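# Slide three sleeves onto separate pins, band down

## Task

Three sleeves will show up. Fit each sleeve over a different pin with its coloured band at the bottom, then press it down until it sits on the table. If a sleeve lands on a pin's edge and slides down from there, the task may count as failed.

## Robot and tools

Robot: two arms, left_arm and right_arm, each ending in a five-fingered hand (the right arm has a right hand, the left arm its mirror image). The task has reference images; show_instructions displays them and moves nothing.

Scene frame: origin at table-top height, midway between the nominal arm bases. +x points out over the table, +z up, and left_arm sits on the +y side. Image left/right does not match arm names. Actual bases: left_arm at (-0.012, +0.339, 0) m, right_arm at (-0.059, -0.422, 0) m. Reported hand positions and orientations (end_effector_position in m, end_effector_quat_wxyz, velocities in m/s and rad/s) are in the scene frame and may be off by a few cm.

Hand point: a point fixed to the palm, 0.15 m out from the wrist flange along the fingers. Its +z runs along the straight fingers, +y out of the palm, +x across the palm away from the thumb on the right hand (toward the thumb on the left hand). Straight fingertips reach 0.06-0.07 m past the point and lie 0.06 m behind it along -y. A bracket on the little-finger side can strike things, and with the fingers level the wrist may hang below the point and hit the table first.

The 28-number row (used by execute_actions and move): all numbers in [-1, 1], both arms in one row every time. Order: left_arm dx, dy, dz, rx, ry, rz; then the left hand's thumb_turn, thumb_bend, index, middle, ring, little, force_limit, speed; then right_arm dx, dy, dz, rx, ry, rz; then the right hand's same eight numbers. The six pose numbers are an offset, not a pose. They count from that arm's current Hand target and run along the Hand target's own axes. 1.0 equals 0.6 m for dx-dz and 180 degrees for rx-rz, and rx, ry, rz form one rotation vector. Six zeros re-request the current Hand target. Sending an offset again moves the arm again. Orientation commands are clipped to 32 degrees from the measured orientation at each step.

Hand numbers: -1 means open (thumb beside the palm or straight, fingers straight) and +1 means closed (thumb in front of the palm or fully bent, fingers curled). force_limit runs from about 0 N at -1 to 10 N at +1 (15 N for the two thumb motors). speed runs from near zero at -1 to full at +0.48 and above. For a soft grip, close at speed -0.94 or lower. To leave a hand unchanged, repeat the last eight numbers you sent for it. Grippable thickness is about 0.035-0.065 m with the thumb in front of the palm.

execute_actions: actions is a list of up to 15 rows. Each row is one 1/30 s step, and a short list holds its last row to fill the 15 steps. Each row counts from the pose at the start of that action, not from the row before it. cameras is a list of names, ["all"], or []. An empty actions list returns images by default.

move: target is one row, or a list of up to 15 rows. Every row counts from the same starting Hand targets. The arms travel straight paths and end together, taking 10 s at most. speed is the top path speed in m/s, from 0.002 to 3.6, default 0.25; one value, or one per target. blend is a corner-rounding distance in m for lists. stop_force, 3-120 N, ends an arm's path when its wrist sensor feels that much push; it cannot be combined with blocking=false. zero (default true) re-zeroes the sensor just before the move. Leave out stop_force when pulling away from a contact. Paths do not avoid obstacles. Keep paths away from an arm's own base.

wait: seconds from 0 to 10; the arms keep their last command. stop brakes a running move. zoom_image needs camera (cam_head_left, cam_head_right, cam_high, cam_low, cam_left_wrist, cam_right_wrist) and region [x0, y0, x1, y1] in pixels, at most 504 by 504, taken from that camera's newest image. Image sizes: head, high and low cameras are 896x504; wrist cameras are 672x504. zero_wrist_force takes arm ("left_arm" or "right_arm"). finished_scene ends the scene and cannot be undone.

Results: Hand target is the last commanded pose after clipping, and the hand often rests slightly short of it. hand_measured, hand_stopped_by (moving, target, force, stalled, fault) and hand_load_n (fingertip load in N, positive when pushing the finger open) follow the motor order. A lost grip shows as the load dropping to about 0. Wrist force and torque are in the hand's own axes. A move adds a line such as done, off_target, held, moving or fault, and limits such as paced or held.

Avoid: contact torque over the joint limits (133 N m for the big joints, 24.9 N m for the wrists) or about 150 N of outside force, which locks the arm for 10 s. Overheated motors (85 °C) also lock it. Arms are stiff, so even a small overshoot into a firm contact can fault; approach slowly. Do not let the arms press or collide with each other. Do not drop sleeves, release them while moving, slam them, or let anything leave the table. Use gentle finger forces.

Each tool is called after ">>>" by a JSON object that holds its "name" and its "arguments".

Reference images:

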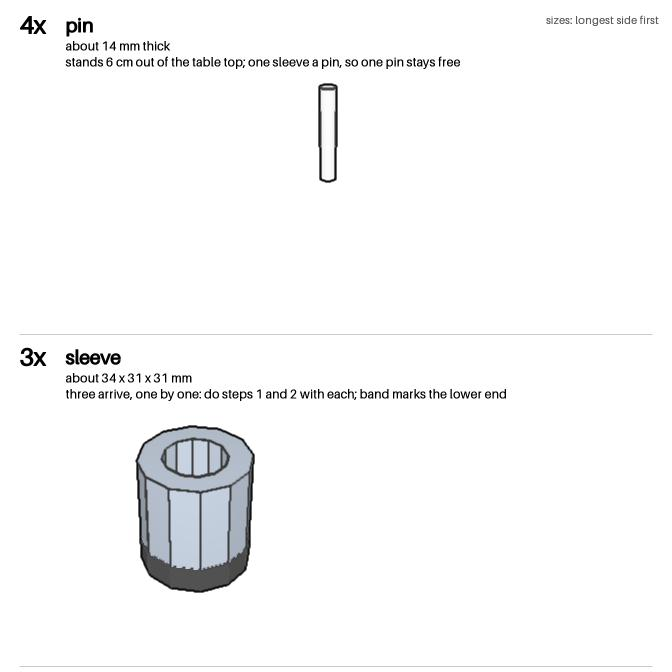

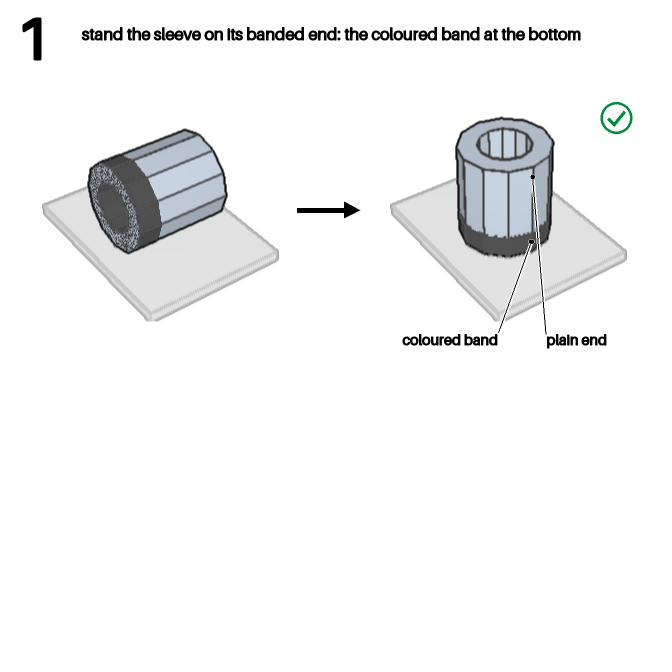

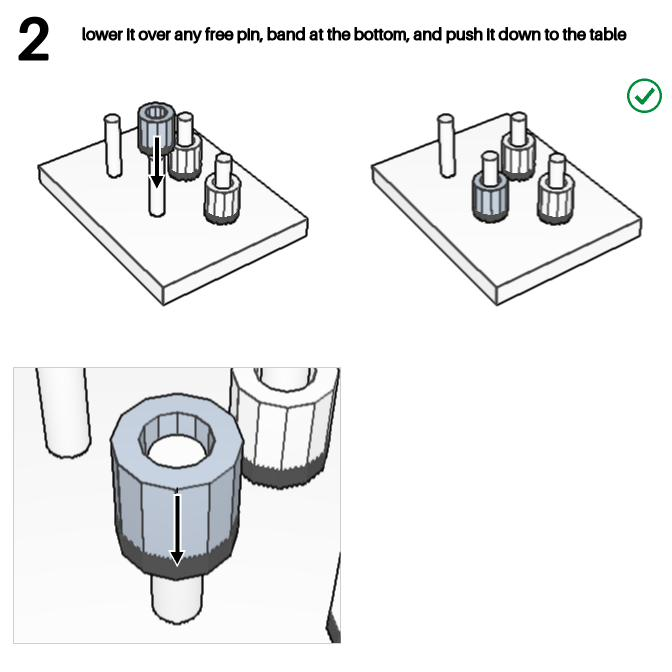

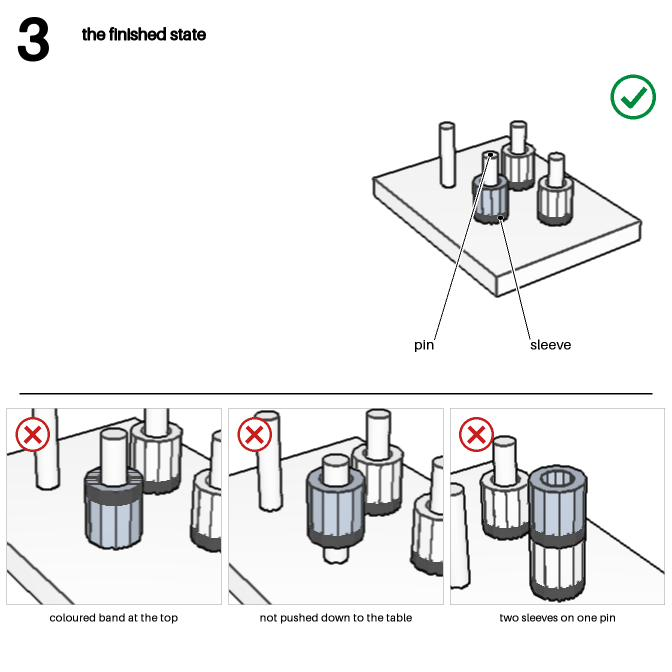

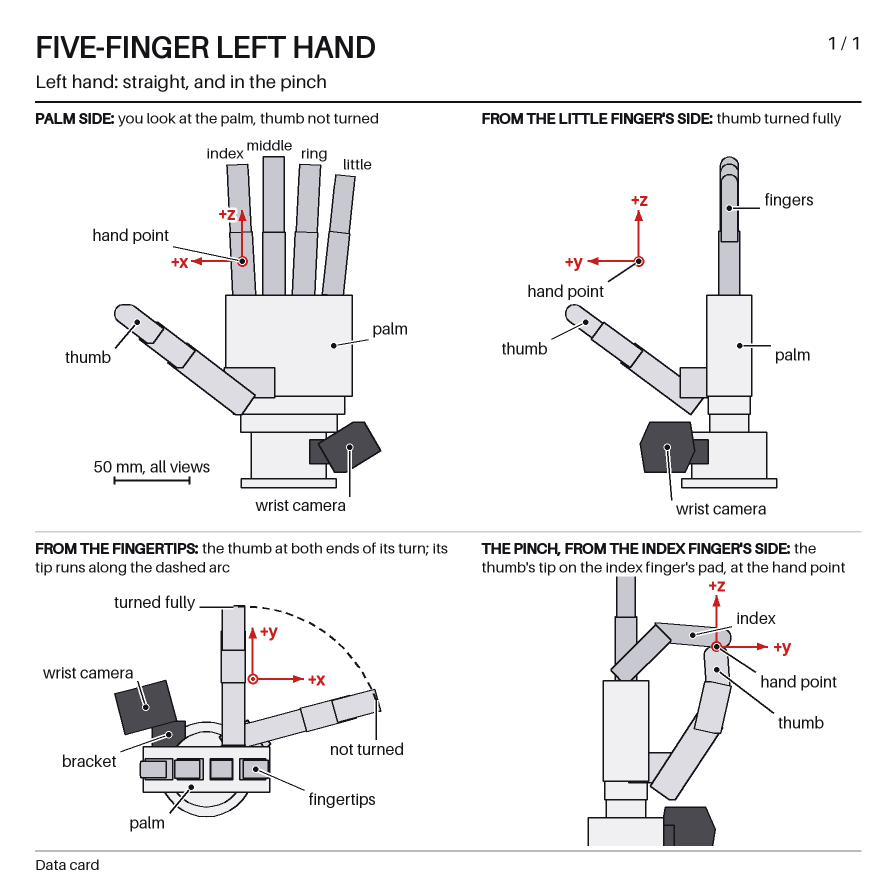

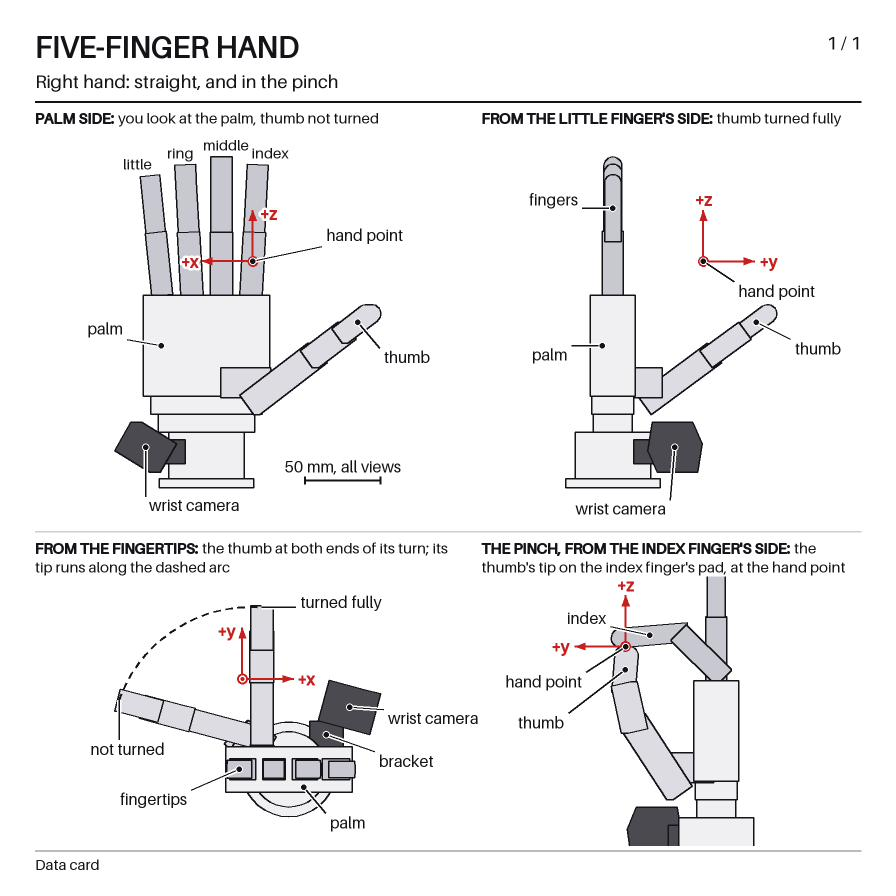

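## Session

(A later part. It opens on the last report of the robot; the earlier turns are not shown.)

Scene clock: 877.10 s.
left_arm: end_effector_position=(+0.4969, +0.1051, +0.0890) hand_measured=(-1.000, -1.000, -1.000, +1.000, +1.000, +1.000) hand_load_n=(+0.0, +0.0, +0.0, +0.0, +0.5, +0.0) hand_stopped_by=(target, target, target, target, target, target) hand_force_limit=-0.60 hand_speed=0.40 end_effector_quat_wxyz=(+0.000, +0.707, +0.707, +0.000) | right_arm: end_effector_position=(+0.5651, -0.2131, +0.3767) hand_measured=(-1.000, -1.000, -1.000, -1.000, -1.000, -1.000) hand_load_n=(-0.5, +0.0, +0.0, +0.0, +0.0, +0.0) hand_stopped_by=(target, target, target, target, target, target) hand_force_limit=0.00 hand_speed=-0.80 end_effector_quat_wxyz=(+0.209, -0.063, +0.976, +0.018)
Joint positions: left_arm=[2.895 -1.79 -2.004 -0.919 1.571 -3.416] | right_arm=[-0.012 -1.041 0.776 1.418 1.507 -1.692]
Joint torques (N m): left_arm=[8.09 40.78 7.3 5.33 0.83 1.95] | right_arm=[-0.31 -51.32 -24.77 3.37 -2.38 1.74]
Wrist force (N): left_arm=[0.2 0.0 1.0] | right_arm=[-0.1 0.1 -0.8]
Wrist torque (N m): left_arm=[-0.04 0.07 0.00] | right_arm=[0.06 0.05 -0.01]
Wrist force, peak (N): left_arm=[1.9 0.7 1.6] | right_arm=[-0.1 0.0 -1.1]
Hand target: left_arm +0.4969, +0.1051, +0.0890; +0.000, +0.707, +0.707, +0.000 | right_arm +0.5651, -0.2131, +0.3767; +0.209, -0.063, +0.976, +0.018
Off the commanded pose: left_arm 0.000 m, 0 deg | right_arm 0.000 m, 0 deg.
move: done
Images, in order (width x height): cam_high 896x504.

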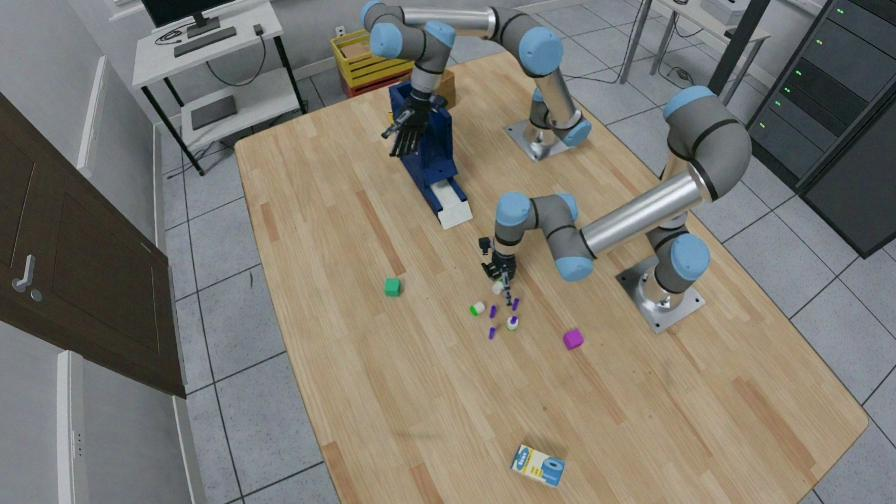

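>>> {"name": "move", "arguments": {"target": [[0, 0, -0.15, 0, 0, 0, -1, -1, -1, 1, 1, 1, -0.6, 0.4, 0, 0, 0, 0, 0, 0, -1, -1, -1, -1, -1, -1, 0.0, -0.8], [-0.0417, -0.09, -0.11, 0.3218, -0.2133, -0.6384, 1, -0.9, -0.4, -0.4, -1, -1, -0.6, 0.4, 0, 0, 0, 0, 0, 0, -1, -1, -1, -1, -1, -1, 0.0, -0.8]], "speed": [0.2, 0.4], "blend": [0.02, 0], "cameras": ["cam_left_wrist", "cam_high", "cam_low", "cam_head_left"]}}

>>> {"name": "zoom_image", "arguments": {"camera": "cam_left_wrist", "region": [40, 60, 290, 310]}}

Scene clock: 894.07 s.
left_arm: end_effector_position=(+0.4429, +0.0801, +0.1550) hand_measured=(+1.000, -0.900, -0.400, -0.400, -1.000, -1.000) hand_load_n=(+0.0, +0.0, +0.0, +0.0, +0.0, +0.0) hand_stopped_by=(target, target, target, target, target, target) hand_force_limit=-0.60 hand_speed=0.40 end_effector_quat_wxyz=(-0.095, -0.283, +0.832, -0.467) | right_arm: end_effector_position=(+0.5651, -0.2131, +0.3767) hand_measured=(-1.000, -1.000, -1.000, -1.000, -1.000, -1.000) hand_load_n=(+0.0, +0.0, +0.0, +0.0, +0.0, +0.0) hand_stopped_by=(target, target, target, target, target, target) hand_force_limit=0.00 hand_speed=-0.80 end_effector_quat_wxyz=(+0.209, -0.063, +0.976, +0.018)
Joint positions: left_arm=[3.315 -1.751 -2.102 -0.887 0.577 -5.208] | right_arm=[-0.012 -1.041 0.776 1.418 1.507 -1.692]
Joint torques (N m): left_arm=[-7.41 13.23 22.58 4.58 -3.1 -2.01] | right_arm=[-0.18 -51.31 -25.11 3.33 -2.3 1.68]
Wrist force (N): left_arm=[2.4 -2.2 2.5] | right_arm=[0.0 0.1 -0.7]
Wrist torque (N m): left_arm=[-0.25 -0.05 0.23] | right_arm=[0.07 0.03 0.01]
Wrist force, peak (N): left_arm=[2.5 -2.5 2.5] | right_arm=[-0.1 0.1 -1.1]
Hand target: left_arm +0.4429, +0.0801, +0.1550; -0.095, -0.283, +0.832, -0.467 | right_arm +0.5651, -0.2131, +0.3767; +0.209, -0.063, +0.976, +0.018
Off the commanded pose: left_arm 0.000 m, 0 deg | right_arm 0.000 m, 0 deg.
move: done
Images, in order (width x height): cam_head_left 896x504, cam_high 896x504, cam_low 896x504, cam_left_wrist 672x504.

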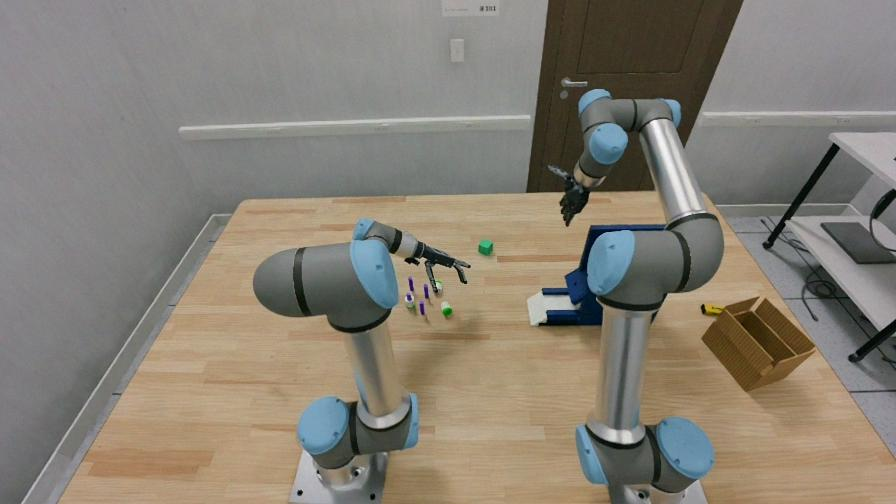

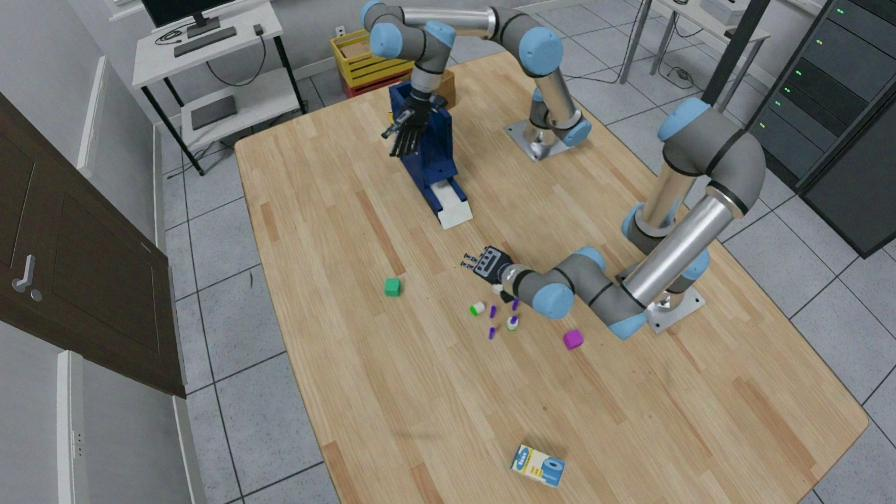

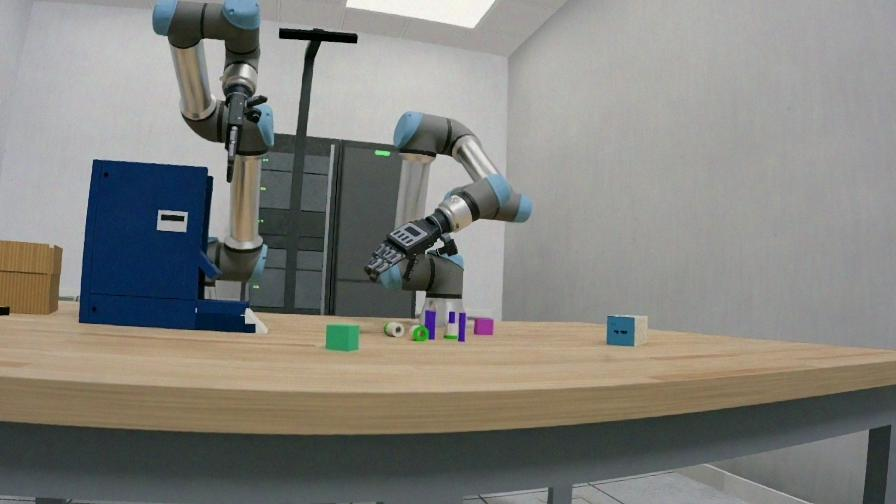

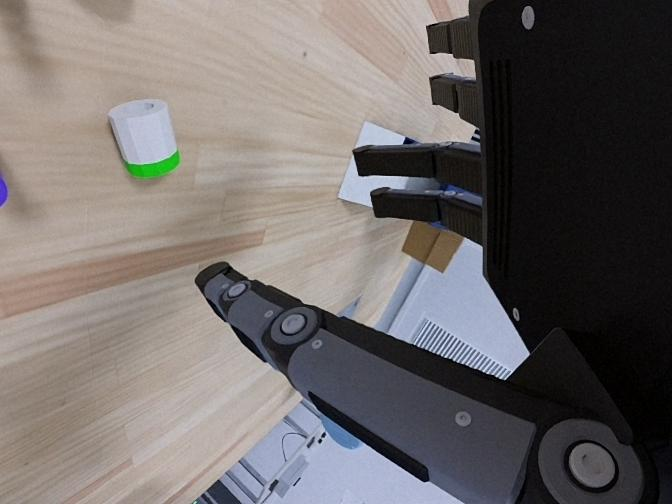

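Scaled by 2.016 from the camera's 672x504 image, which has a finer 960x720 frame.

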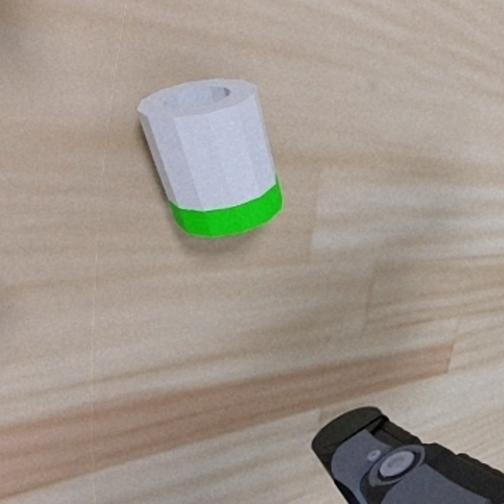

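>>> {"name": "move", "arguments": {"target": [-0.0713, 0.0837, 0.0372, -0.0164, 0.0282, 0.0212, 1, -0.9, -0.4, -0.4, -1, -1, -0.6, 0.4, 0, 0, 0, 0, 0, 0, -1, -1, -1, -1, -1, -1, 0.0, -0.8], "speed": 0.15, "cameras": ["cam_left_wrist", "cam_high", "cam_low", "cam_head_left", "cam_head_right"]}}

>>> {"name": "zoom_image", "arguments": {"camera": "cam_left_wrist", "region": [150, 100, 402, 352]}}

>>> {"name": "zoom_image", "arguments": {"camera": "cam_low", "region": [340, 240, 500, 350]}}

>>> {"name": "zoom_image", "arguments": {"camera": "cam_head_left", "region": [390, 230, 490, 330]}}

Scene clock: 906.83 s.
left_arm: end_effector_position=(+0.4524, +0.0982, +0.0885) hand_measured=(+1.000, -0.900, -0.400, -0.400, -1.000, -1.000) hand_load_n=(+0.0, +0.0, +0.0, +0.0, +0.0, +0.0) hand_stopped_by=(target, target, target, target, target, target) hand_force_limit=-0.60 hand_speed=0.40 end_effector_quat_wxyz=(-0.123, -0.232, +0.848, -0.461) | right_arm: end_effector_position=(+0.5651, -0.2131, +0.3767) hand_measured=(-1.000, -1.000, -1.000, -1.000, -1.000, -1.000) hand_load_n=(+0.0, +0.0, +0.0, +0.0, +0.0, +0.0) hand_stopped_by=(target, target, target, target, target, target) hand_force_limit=0.00 hand_speed=-0.80 end_effector_quat_wxyz=(+0.209, -0.063, +0.976, +0.018)
Joint positions: left_arm=[3.33 -1.905 -2.052 -0.989 0.595 -4.961] | right_arm=[-0.012 -1.041 0.776 1.418 1.507 -1.692]
Joint torques (N m): left_arm=[-6.89 26.73 4.18 4.55 -2.9 1.65] | right_arm=[-0.63 -51.68 -25.34 3.3 -2.4 1.68]
Wrist force (N): left_arm=[2.3 -2.5 2.6] | right_arm=[-0.1 0.0 -0.8]
Wrist torque (N m): left_arm=[-0.29 -0.02 0.29] | right_arm=[0.05 0.06 -0.01]
Wrist force, peak (N): left_arm=[3.6 -3.1 2.2] | right_arm=[-0.2 -0.1 -1.1]
Hand target: left_arm +0.4523, +0.0981, +0.0884; -0.123, -0.231, +0.848, -0.461 | right_arm +0.5651, -0.2131, +0.3767; +0.209, -0.063, +0.976, +0.018
Off the commanded pose: left_arm 0.000 m, 0 deg | right_arm 0.000 m, 0 deg.
move: done
Images, in order (width x height): cam_head_left 896x504, cam_head_right 896x504, cam_high 896x504, cam_low 896x504, cam_left_wrist 672x504.

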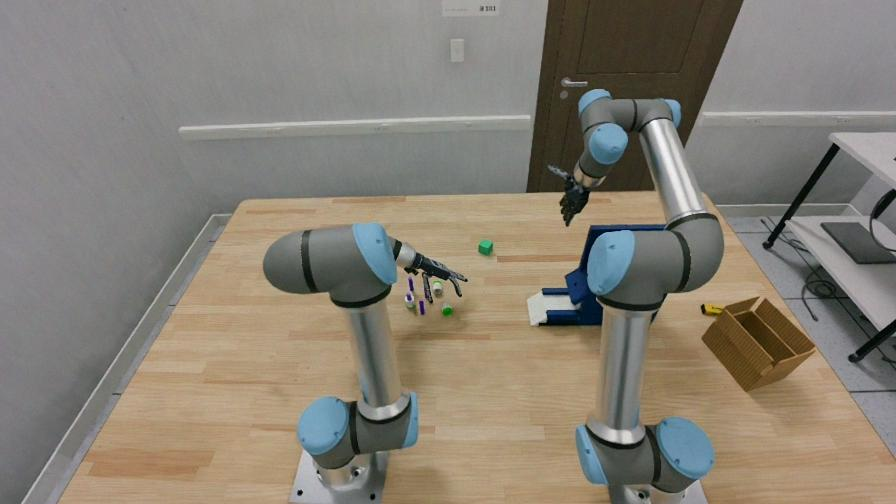

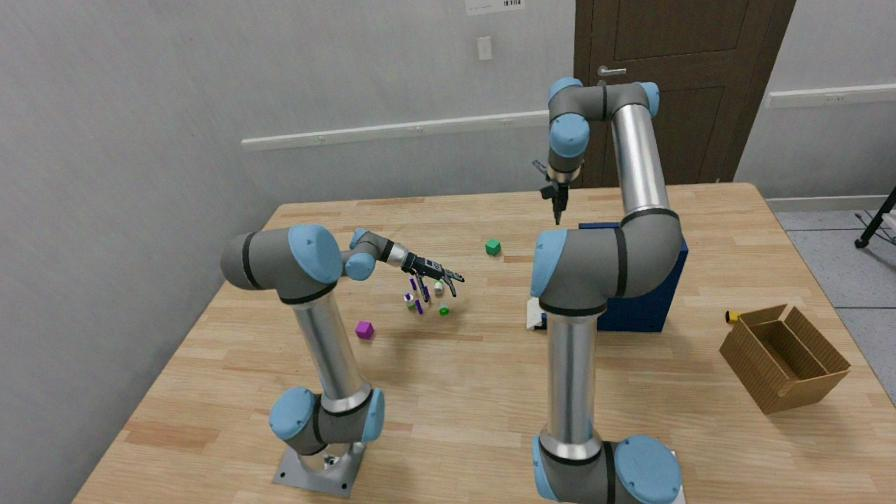

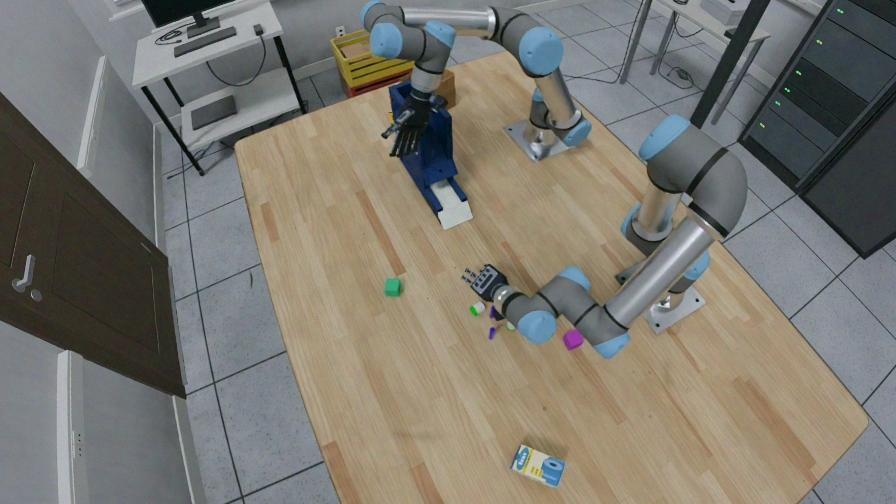

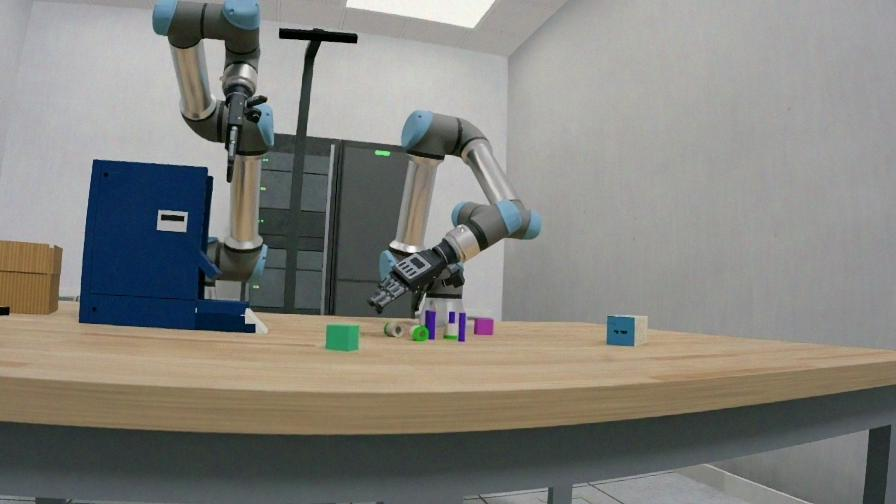

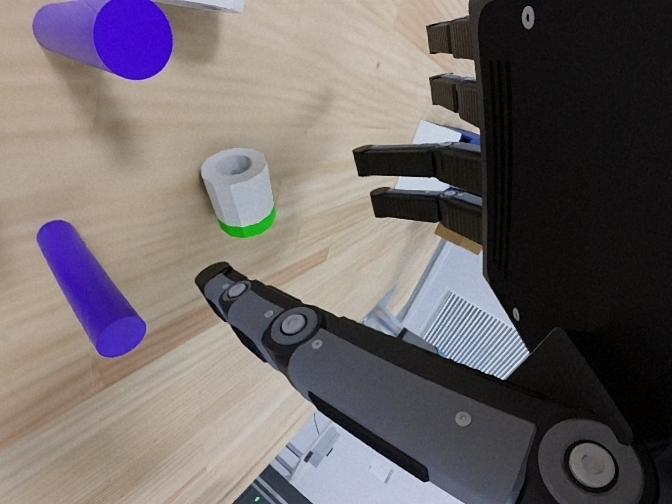

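Scaled by 2.000 from the camera's 672x504 image, which has a finer 960x720 frame.

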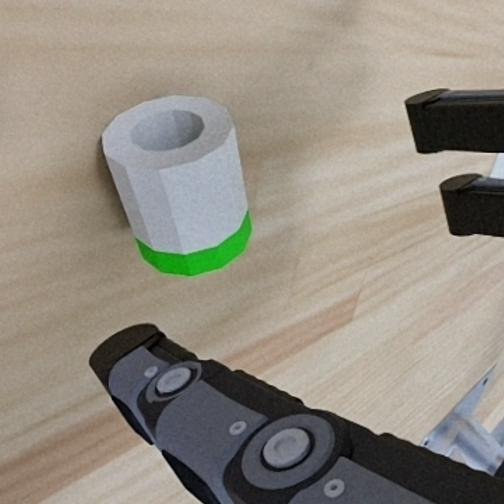

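Scaled by 3.150 from the camera's 896x504 image, which has a finer 1280x720 frame.

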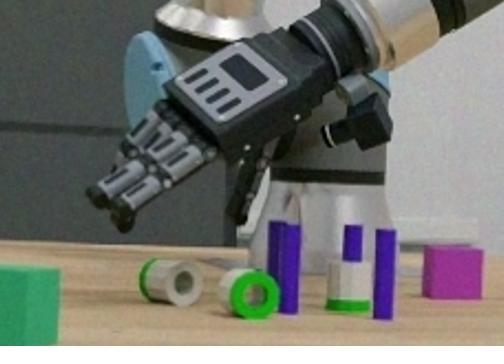

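Scaled by 5.040 from the camera's 896x504 image, which has a finer 1280x720 frame.

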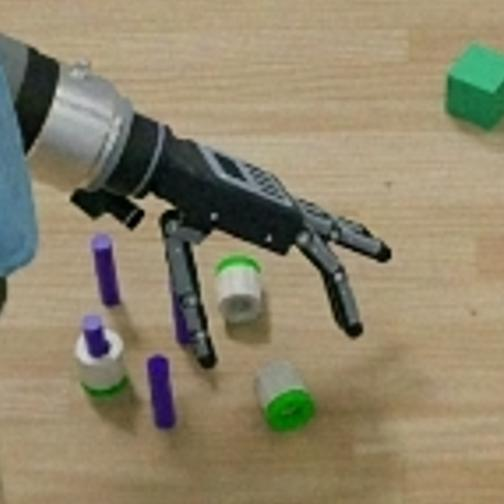

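>>> {"name": "move", "arguments": {"target": [-0.0233, 0.03, 0.0185, 0, 0, 0, 1, -0.9, -0.4, -0.4, -1, -1, -0.6, 0.4, 0, 0, 0, 0, 0, 0, -1, -1, -1, -1, -1, -1, 0.0, -0.8], "speed": 0.1, "cameras": ["cam_left_wrist", "cam_low"]}}

>>> {"name": "zoom_image", "arguments": {"camera": "cam_left_wrist", "region": [170, 110, 422, 362]}}

>>> {"name": "zoom_image", "arguments": {"camera": "cam_low", "region": [360, 260, 480, 350]}}

Scene clock: 933.90 s.
left_arm: end_effector_position=(+0.4552, +0.1012, +0.0633) hand_measured=(+1.000, -0.900, -0.400, -0.400, -1.000, -1.000) hand_load_n=(+0.0, +0.0, +0.0, -0.5, +0.0, +0.0) hand_stopped_by=(target, target, target, target, target, target) hand_force_limit=-0.60 hand_speed=0.40 end_effector_quat_wxyz=(-0.123, -0.231, +0.848, -0.461) end_effector_velocity=(-0.001, -0.001, +0.001) end_effector_angular_velocity=(-0.001, +0.005, +0.001) | right_arm: end_effector_position=(+0.5651, -0.2131, +0.3767) hand_measured=(-1.000, -1.000, -1.000, -1.000, -1.000, -1.000) hand_load_n=(+0.0, +0.0, +0.0, +0.0, +0.5, +0.0) hand_stopped_by=(target, target, target, target, target, target) hand_force_limit=0.00 hand_speed=-0.80 end_effector_quat_wxyz=(+0.209, -0.063, +0.976, +0.018)
Joint positions: left_arm=[3.335 -1.959 -2.061 -0.933 0.596 -4.952] | right_arm=[-0.012 -1.041 0.776 1.418 1.507 -1.692]
Joint velocities: left_arm=[-0.001 0.002 0 -0.005 0 -0.003] | right_arm=[within noise]
Joint torques (N m): left_arm=[-0.84 44.3 18.02 -0.79 -0.43 -1.9] | right_arm=[-0.52 -51.17 -24.69 3.25 -2.26 1.63]
Wrist force (N): left_arm=[2.4 -2.0 2.6] | right_arm=[-0.1 -0.1 -0.4]
Wrist torque (N m): left_arm=[-0.24 -0.04 0.17] | right_arm=[0.03 0.05 -0.02]
Wrist force, peak (N): left_arm=[2.6 -3.0 2.4] | right_arm=[0.0 0.1 -1.2]
Hand target: left_arm +0.4553, +0.1012, +0.0634; -0.123, -0.231, +0.848, -0.461 | right_arm +0.5651, -0.2131, +0.3767; +0.209, -0.063, +0.976, +0.018
Off the commanded pose: left_arm 0.000 m, 0 deg | right_arm 0.000 m, 0 deg.
move: done
Images, in order (width x height): cam_low 896x504, cam_left_wrist 672x504.

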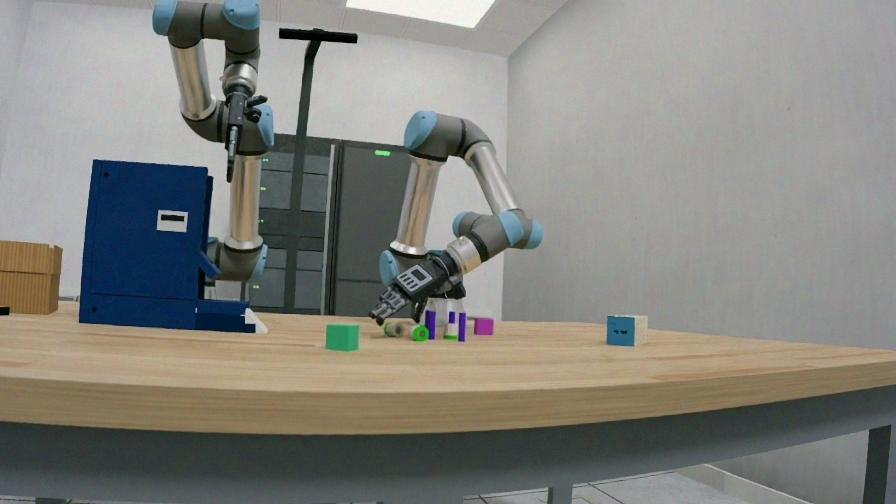

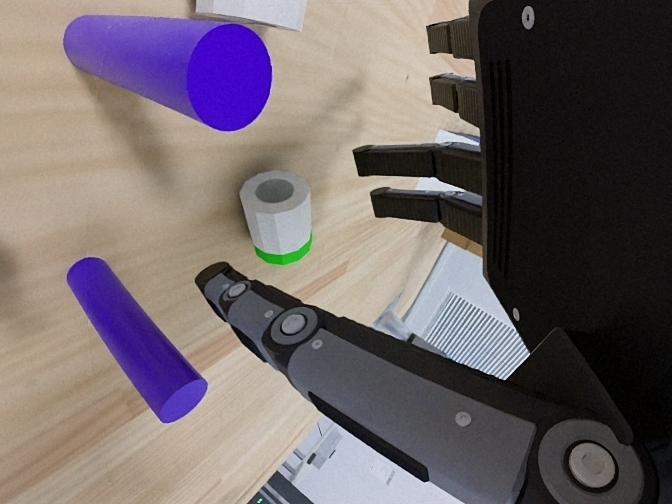

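Scaled by 2.000 from the camera's 672x504 image, which has a finer 960x720 frame.

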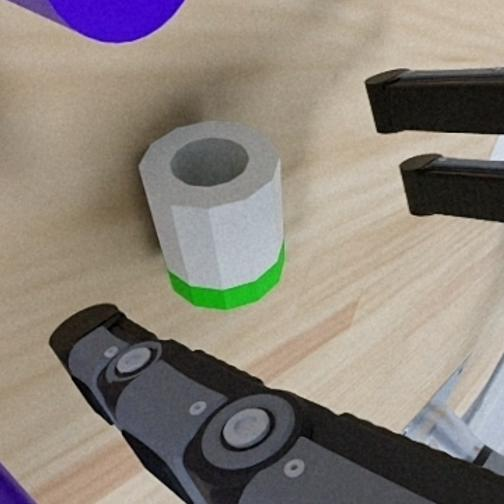

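Scaled by 4.200 from the camera's 896x504 image, which has a finer 1280x720 frame.

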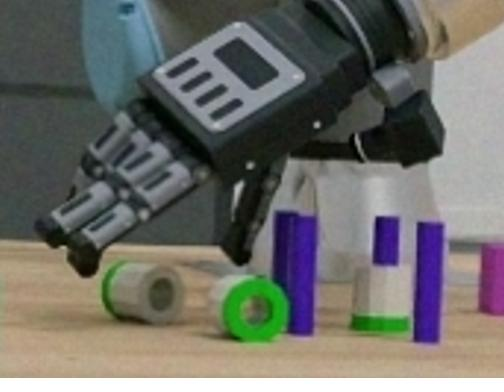

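>>> {"name": "move", "arguments": {"target": [-0.0115, 0.0172, 0.017, 0, 0, 0, 1, -0.9, -0.4, -0.4, -1, -1, -0.6, 0.4, 0, 0, 0, 0, 0, 0, -1, -1, -1, -1, -1, -1, 0.0, -0.8], "speed": 0.05, "stop_force": 8, "cameras": ["cam_left_wrist", "cam_low"]}}

>>> {"name": "zoom_image", "arguments": {"camera": "cam_low", "region": [360, 260, 480, 350]}}

Scene clock: 940.63 s.
left_arm: end_effector_position=(+0.4561, +0.0994, +0.0475) hand_measured=(+1.000, -0.900, -0.400, -0.400, -1.000, -1.000) hand_load_n=(+0.0, +0.0, +0.0, +0.0, +0.0, +0.0) hand_stopped_by=(target, target, target, target, target, target) hand_force_limit=-0.60 hand_speed=0.40 end_effector_quat_wxyz=(-0.123, -0.231, +0.848, -0.461) | right_arm: end_effector_position=(+0.5651, -0.2131, +0.3767) hand_measured=(-1.000, -1.000, -1.000, -1.000, -1.000, -1.000) hand_load_n=(-0.5, +0.0, +0.0, +0.0, +0.0, +0.0) hand_stopped_by=(target, target, target, target, target, target) hand_force_limit=0.00 hand_speed=-0.80 end_effector_quat_wxyz=(+0.209, -0.063, +0.976, +0.018)
Joint positions: left_arm=[3.331 -1.995 -2.068 -0.885 0.595 -4.959] | right_arm=[-0.012 -1.041 0.776 1.418 1.507 -1.692]
Joint torques (N m): left_arm=[4.57 45.32 26.09 -0.75 -0.91 1.31] | right_arm=[-0.48 -51.36 -24.97 3.3 -2.34 1.56]
Wrist force (N): left_arm=[2.5 -2.3 2.6] | right_arm=[0.0 -0.3 -0.6]
Wrist torque (N m): left_arm=[-0.27 -0.06 0.31] | right_arm=[0.02 0.04 -0.02]
Wrist force, peak (N): left_arm=[2.8 -2.6 2.5] | right_arm=[0.0 0.0 -1.0]
Hand target: left_arm +0.4561, +0.0994, +0.0474; -0.123, -0.231, +0.848, -0.461 | right_arm +0.5651, -0.2131, +0.3767; +0.209, -0.063, +0.976, +0.018
Off the commanded pose: left_arm 0.000 m, 0 deg | right_arm 0.000 m, 0 deg.
move: done
Images, in order (width x height): cam_low 896x504, cam_left_wrist 672x504.

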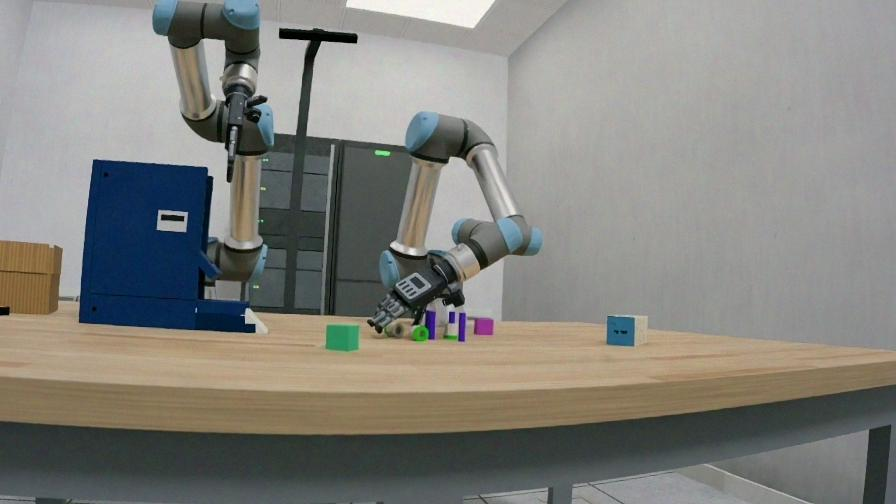

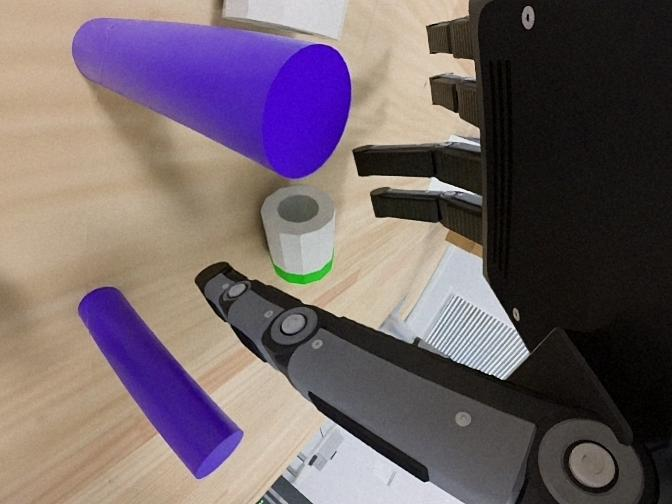

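Scaled by 4.200 from the camera's 896x504 image, which has a finer 1280x720 frame.

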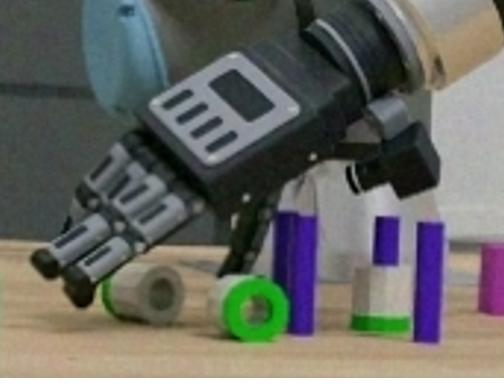

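>>> {"name": "move", "arguments": {"target": [0, 0, 0, 0, 0, 0, 1, -0.75, 0.02, -0.03, -1, -1, -0.4, -0.4, 0, 0, 0, 0, 0, 0, -1, -1, -1, -1, -1, -1, 0.0, -0.8], "cameras": ["cam_left_wrist"]}}

>>> {"name": "move", "arguments": {"target": [0, 0, 0, 0, 0, 0, 1, -0.1, 0.02, -0.03, -1, -1, -0.4, -0.6, 0, 0, 0, 0, 0, 0, -1, -1, -1, -1, -1, -1, 0.0, -0.8], "cameras": ["cam_left_wrist"]}}

>>> {"name": "zoom_image", "arguments": {"camera": "cam_left_wrist", "region": [180, 120, 432, 309]}}

Scene clock: 946.07 s.
left_arm: end_effector_position=(+0.4561, +0.0994, +0.0474) hand_measured=(+1.000, -0.750, +0.020, -0.030, -1.000, -1.000) hand_load_n=(+0.0, +0.0, +0.0, +0.0, +0.0, +0.0) hand_stopped_by=(target, target, target, target, target, target) hand_force_limit=-0.40 hand_speed=-0.40 end_effector_quat_wxyz=(-0.123, -0.231, +0.848, -0.461) | right_arm: end_effector_position=(+0.5651, -0.2131, +0.3767) hand_measured=(-1.000, -1.000, -1.000, -1.000, -1.000, -1.000) hand_load_n=(+0.0, +0.0, +0.0, +0.0, +0.5, +0.0) hand_stopped_by=(target, target, target, target, target, target) hand_force_limit=0.00 hand_speed=-0.80 end_effector_quat_wxyz=(+0.209, -0.063, +0.976, +0.018)
Joint positions: left_arm=[3.331 -1.995 -2.068 -0.885 0.595 -4.959] | right_arm=[-0.012 -1.041 0.776 1.418 1.507 -1.692]
Joint torques (N m): left_arm=[4.87 44.53 22.9 -0.39 -0.48 1.42] | right_arm=[-0.48 -51.76 -24.75 3.25 -2.39 1.56]
Wrist force (N): left_arm=[2.6 -2.4 2.6] | right_arm=[-0.1 0.1 -0.6]
Wrist torque (N m): left_arm=[-0.26 -0.06 0.32] | right_arm=[0.06 0.05 -0.01]
Wrist force, peak (N): left_arm=[2.7 -2.6 2.7] | right_arm=[-0.1 0.0 -1.1]
Hand target: left_arm +0.4561, +0.0994, +0.0474; -0.123, -0.231, +0.848, -0.461 | right_arm +0.5651, -0.2131, +0.3767; +0.209, -0.063, +0.976, +0.018
Off the commanded pose: left_arm 0.000 m, 0 deg | right_arm 0.000 m, 0 deg.
move: done
Images, in order (width x height): cam_left_wrist 672x504.

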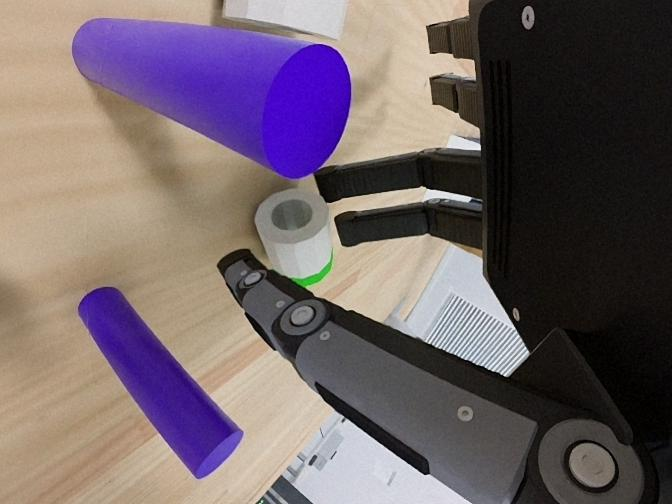

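Scene clock: 947.13 s.
left_arm: end_effector_position=(+0.4561, +0.0994, +0.0474) hand_measured=(+1.000, -0.300, +0.020, -0.032, -1.000, -1.000) hand_load_n=(+1.5, +6.0, +0.0, +9.0, +0.0, +0.0) hand_stopped_by=(target, force, target, target, target, target) hand_force_limit=-0.40 hand_speed=-0.60 end_effector_quat_wxyz=(-0.123, -0.231, +0.848, -0.461) | right_arm: end_effector_position=(+0.5651, -0.2131, +0.3767) hand_measured=(-1.000, -1.000, -1.000, -1.000, -1.000, -1.000) hand_load_n=(+0.0, +0.0, +0.0, +0.0, +0.0, +0.0) hand_stopped_by=(target, target, target, target, target, target) hand_force_limit=0.00 hand_speed=-0.80 end_effector_quat_wxyz=(+0.209, -0.063, +0.976, +0.018)
Joint positions: left_arm=[3.331 -1.995 -2.068 -0.885 0.595 -4.959] | right_arm=[-0.012 -1.041 0.776 1.418 1.507 -1.692]
Joint torques (N m): left_arm=[3.22 45.13 21.86 0.23 -0.41 1.67] | right_arm=[-0.36 -51.52 -24.35 3.19 -2.39 1.47]
Wrist force (N): left_arm=[2.5 -2.5 2.5] | right_arm=[0.0 0.1 -0.8]
Wrist torque (N m): left_arm=[-0.28 -0.06 0.31] | right_arm=[0.06 0.04 0.00]
Wrist force, peak (N): left_arm=[2.7 -2.5 2.6] | right_arm=[0.0 -0.3 -1.1]
Hand target: left_arm +0.4561, +0.0994, +0.0474; -0.123, -0.231, +0.848, -0.461 | right_arm +0.5651, -0.2131, +0.3767; +0.209, -0.063, +0.976, +0.018
Off the commanded pose: left_arm 0.000 m, 0 deg | right_arm 0.000 m, 0 deg.
move: done
Images, in order (width x height): cam_left_wrist 672x504.

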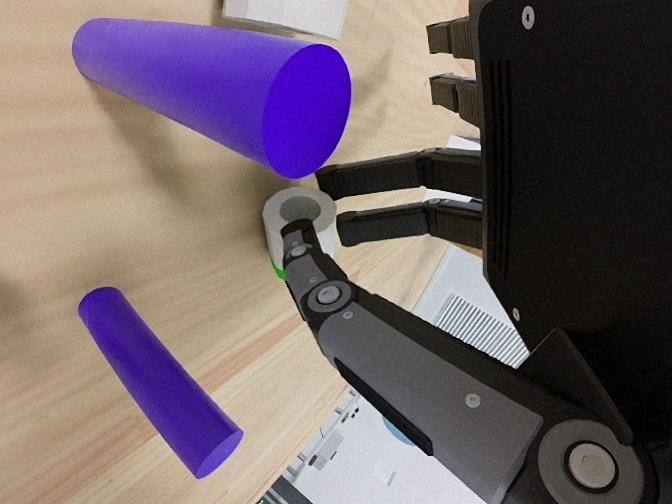

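Scaled by 2.000 from the camera's 672x504 image, which has a finer 960x720 frame.

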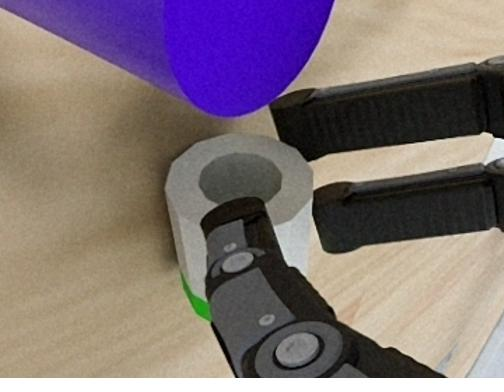

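>>> {"name": "move", "arguments": {"target": [0, 0, 0, 0, 0, 0, 1, -0.75, -0.15, -0.2, -1, -1, -0.4, -0.2, 0, 0, 0, 0, 0, 0, -1, -1, -1, -1, -1, -1, 0.0, -0.8], "cameras": []}}

>>> {"name": "move", "arguments": {"target": [-0.0056, 0.0097, 0.0073, 0, 0, 0, 1, -0.75, -0.15, -0.2, -1, -1, -0.4, -0.2, 0, 0, 0, 0, 0, 0, -1, -1, -1, -1, -1, -1, 0.0, -0.8], "speed": 0.015, "stop_force": 4, "cameras": ["cam_left_wrist", "cam_low"]}}

>>> {"name": "zoom_image", "arguments": {"camera": "cam_low", "region": [360, 260, 480, 350]}}

Scene clock: 963.77 s.
left_arm: end_effector_position=(+0.4561, +0.0994, +0.0474) hand_measured=(+1.000, -0.750, -0.150, -0.200, -1.000, -1.000) hand_load_n=(+0.0, +0.0, +0.0, +0.0, +0.0, +0.0) hand_stopped_by=(target, target, target, target, target, target) hand_force_limit=-0.40 hand_speed=-0.20 end_effector_quat_wxyz=(-0.123, -0.231, +0.848, -0.461) | right_arm: end_effector_position=(+0.5651, -0.2131, +0.3767) hand_measured=(-1.000, -1.000, -1.000, -1.000, -1.000, -1.000) hand_load_n=(+0.0, +0.0, +0.0, +0.0, +0.0, +0.0) hand_stopped_by=(target, target, target, target, target, target) hand_force_limit=0.00 hand_speed=-0.80 end_effector_quat_wxyz=(+0.209, -0.063, +0.976, +0.018)
Joint positions: left_arm=[3.331 -1.995 -2.068 -0.885 0.595 -4.959] | right_arm=[-0.012 -1.041 0.776 1.418 1.507 -1.692]
Joint torques (N m): left_arm=[3.57 44.16 4.25 4.19 -0.71 1.43] | right_arm=[-0.36 -51.47 -24.8 3.33 -2.33 1.49]
Wrist force (N): left_arm=[2.5 -2.5 2.5] | right_arm=[-0.1 -0.2 -0.9]
Wrist torque (N m): left_arm=[-0.28 -0.06 0.32] | right_arm=[0.03 0.06 -0.01]
Wrist force, peak (N): left_arm=[2.8 -2.6 2.6] | right_arm=[-0.2 0.1 -1.2]
Hand target: left_arm +0.4561, +0.0994, +0.0474; -0.123, -0.231, +0.848, -0.461 | right_arm +0.5651, -0.2131, +0.3767; +0.209, -0.063, +0.976, +0.018
Off the commanded pose: left_arm 0.000 m, 0 deg | right_arm 0.000 m, 0 deg.
move: done
No camera images: "cameras" was empty.

Scene clock: 965.33 s.
left_arm: end_effector_position=(+0.4560, +0.0994, +0.0405) hand_measured=(+1.000, -0.750, -0.150, -0.200, -1.000, -1.000) hand_load_n=(+0.0, +0.5, +0.0, +0.0, +0.0, +0.0) hand_stopped_by=(target, target, target, target, target, target) hand_force_limit=-0.40 hand_speed=-0.20 end_effector_quat_wxyz=(-0.123, -0.231, +0.848, -0.461) | right_arm: end_effector_position=(+0.5651, -0.2131, +0.3767) hand_measured=(-1.000, -1.000, -1.000, -1.000, -1.000, -1.000) hand_load_n=(+0.0, +0.0, +0.0, +0.5, +0.0, +0.0) hand_stopped_by=(target, target, target, target, target, target) hand_force_limit=0.00 hand_speed=-0.80 end_effector_quat_wxyz=(+0.209, -0.063, +0.976, +0.018)
Joint positions: left_arm=[3.331 -2.01 -2.071 -0.867 0.595 -4.959] | right_arm=[-0.012 -1.041 0.776 1.418 1.507 -1.692]
Joint torques (N m): left_arm=[4.48 44.22 24.79 -0.76 -0.7 1.69] | right_arm=[-0.03 -51.28 -24.94 3.25 -2.38 1.6]
Wrist force (N): left_arm=[3.9 -5.1 0.3] | right_arm=[-0.2 0.0 -0.9]
Wrist torque (N m): left_arm=[-0.21 -0.06 0.38] | right_arm=[0.06 0.06 0.00]
Wrist force, peak (N): left_arm=[5.9 -9.0 -2.8] | right_arm=[-0.3 0.0 -1.0]
Hand target: left_arm +0.4560, +0.0994, +0.0405; -0.123, -0.231, +0.848, -0.461 (not the last commanded pose) | right_arm +0.5651, -0.2131, +0.3767; +0.209, -0.063, +0.976, +0.018
Off the commanded pose: left_arm 0.001 m, 0 deg | right_arm 0.000 m, 0 deg.
move: contact (left_arm)
Images, in order (width x height): cam_low 896x504, cam_left_wrist 672x504.

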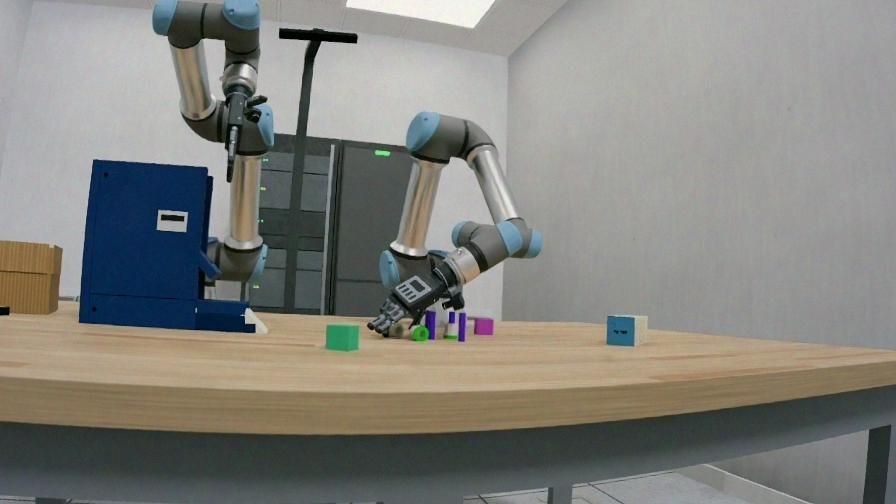

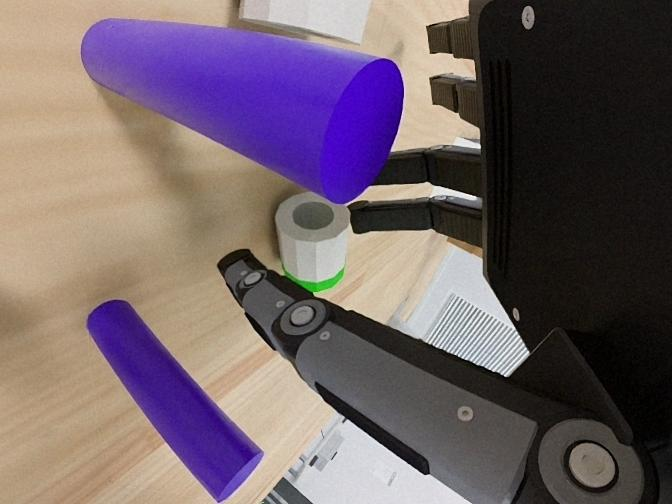

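Scaled by 4.200 from the camera's 896x504 image, which has a finer 1280x720 frame.

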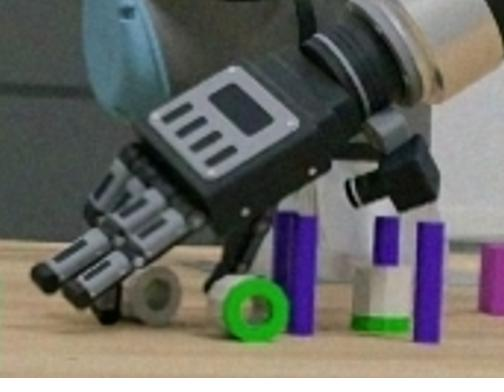

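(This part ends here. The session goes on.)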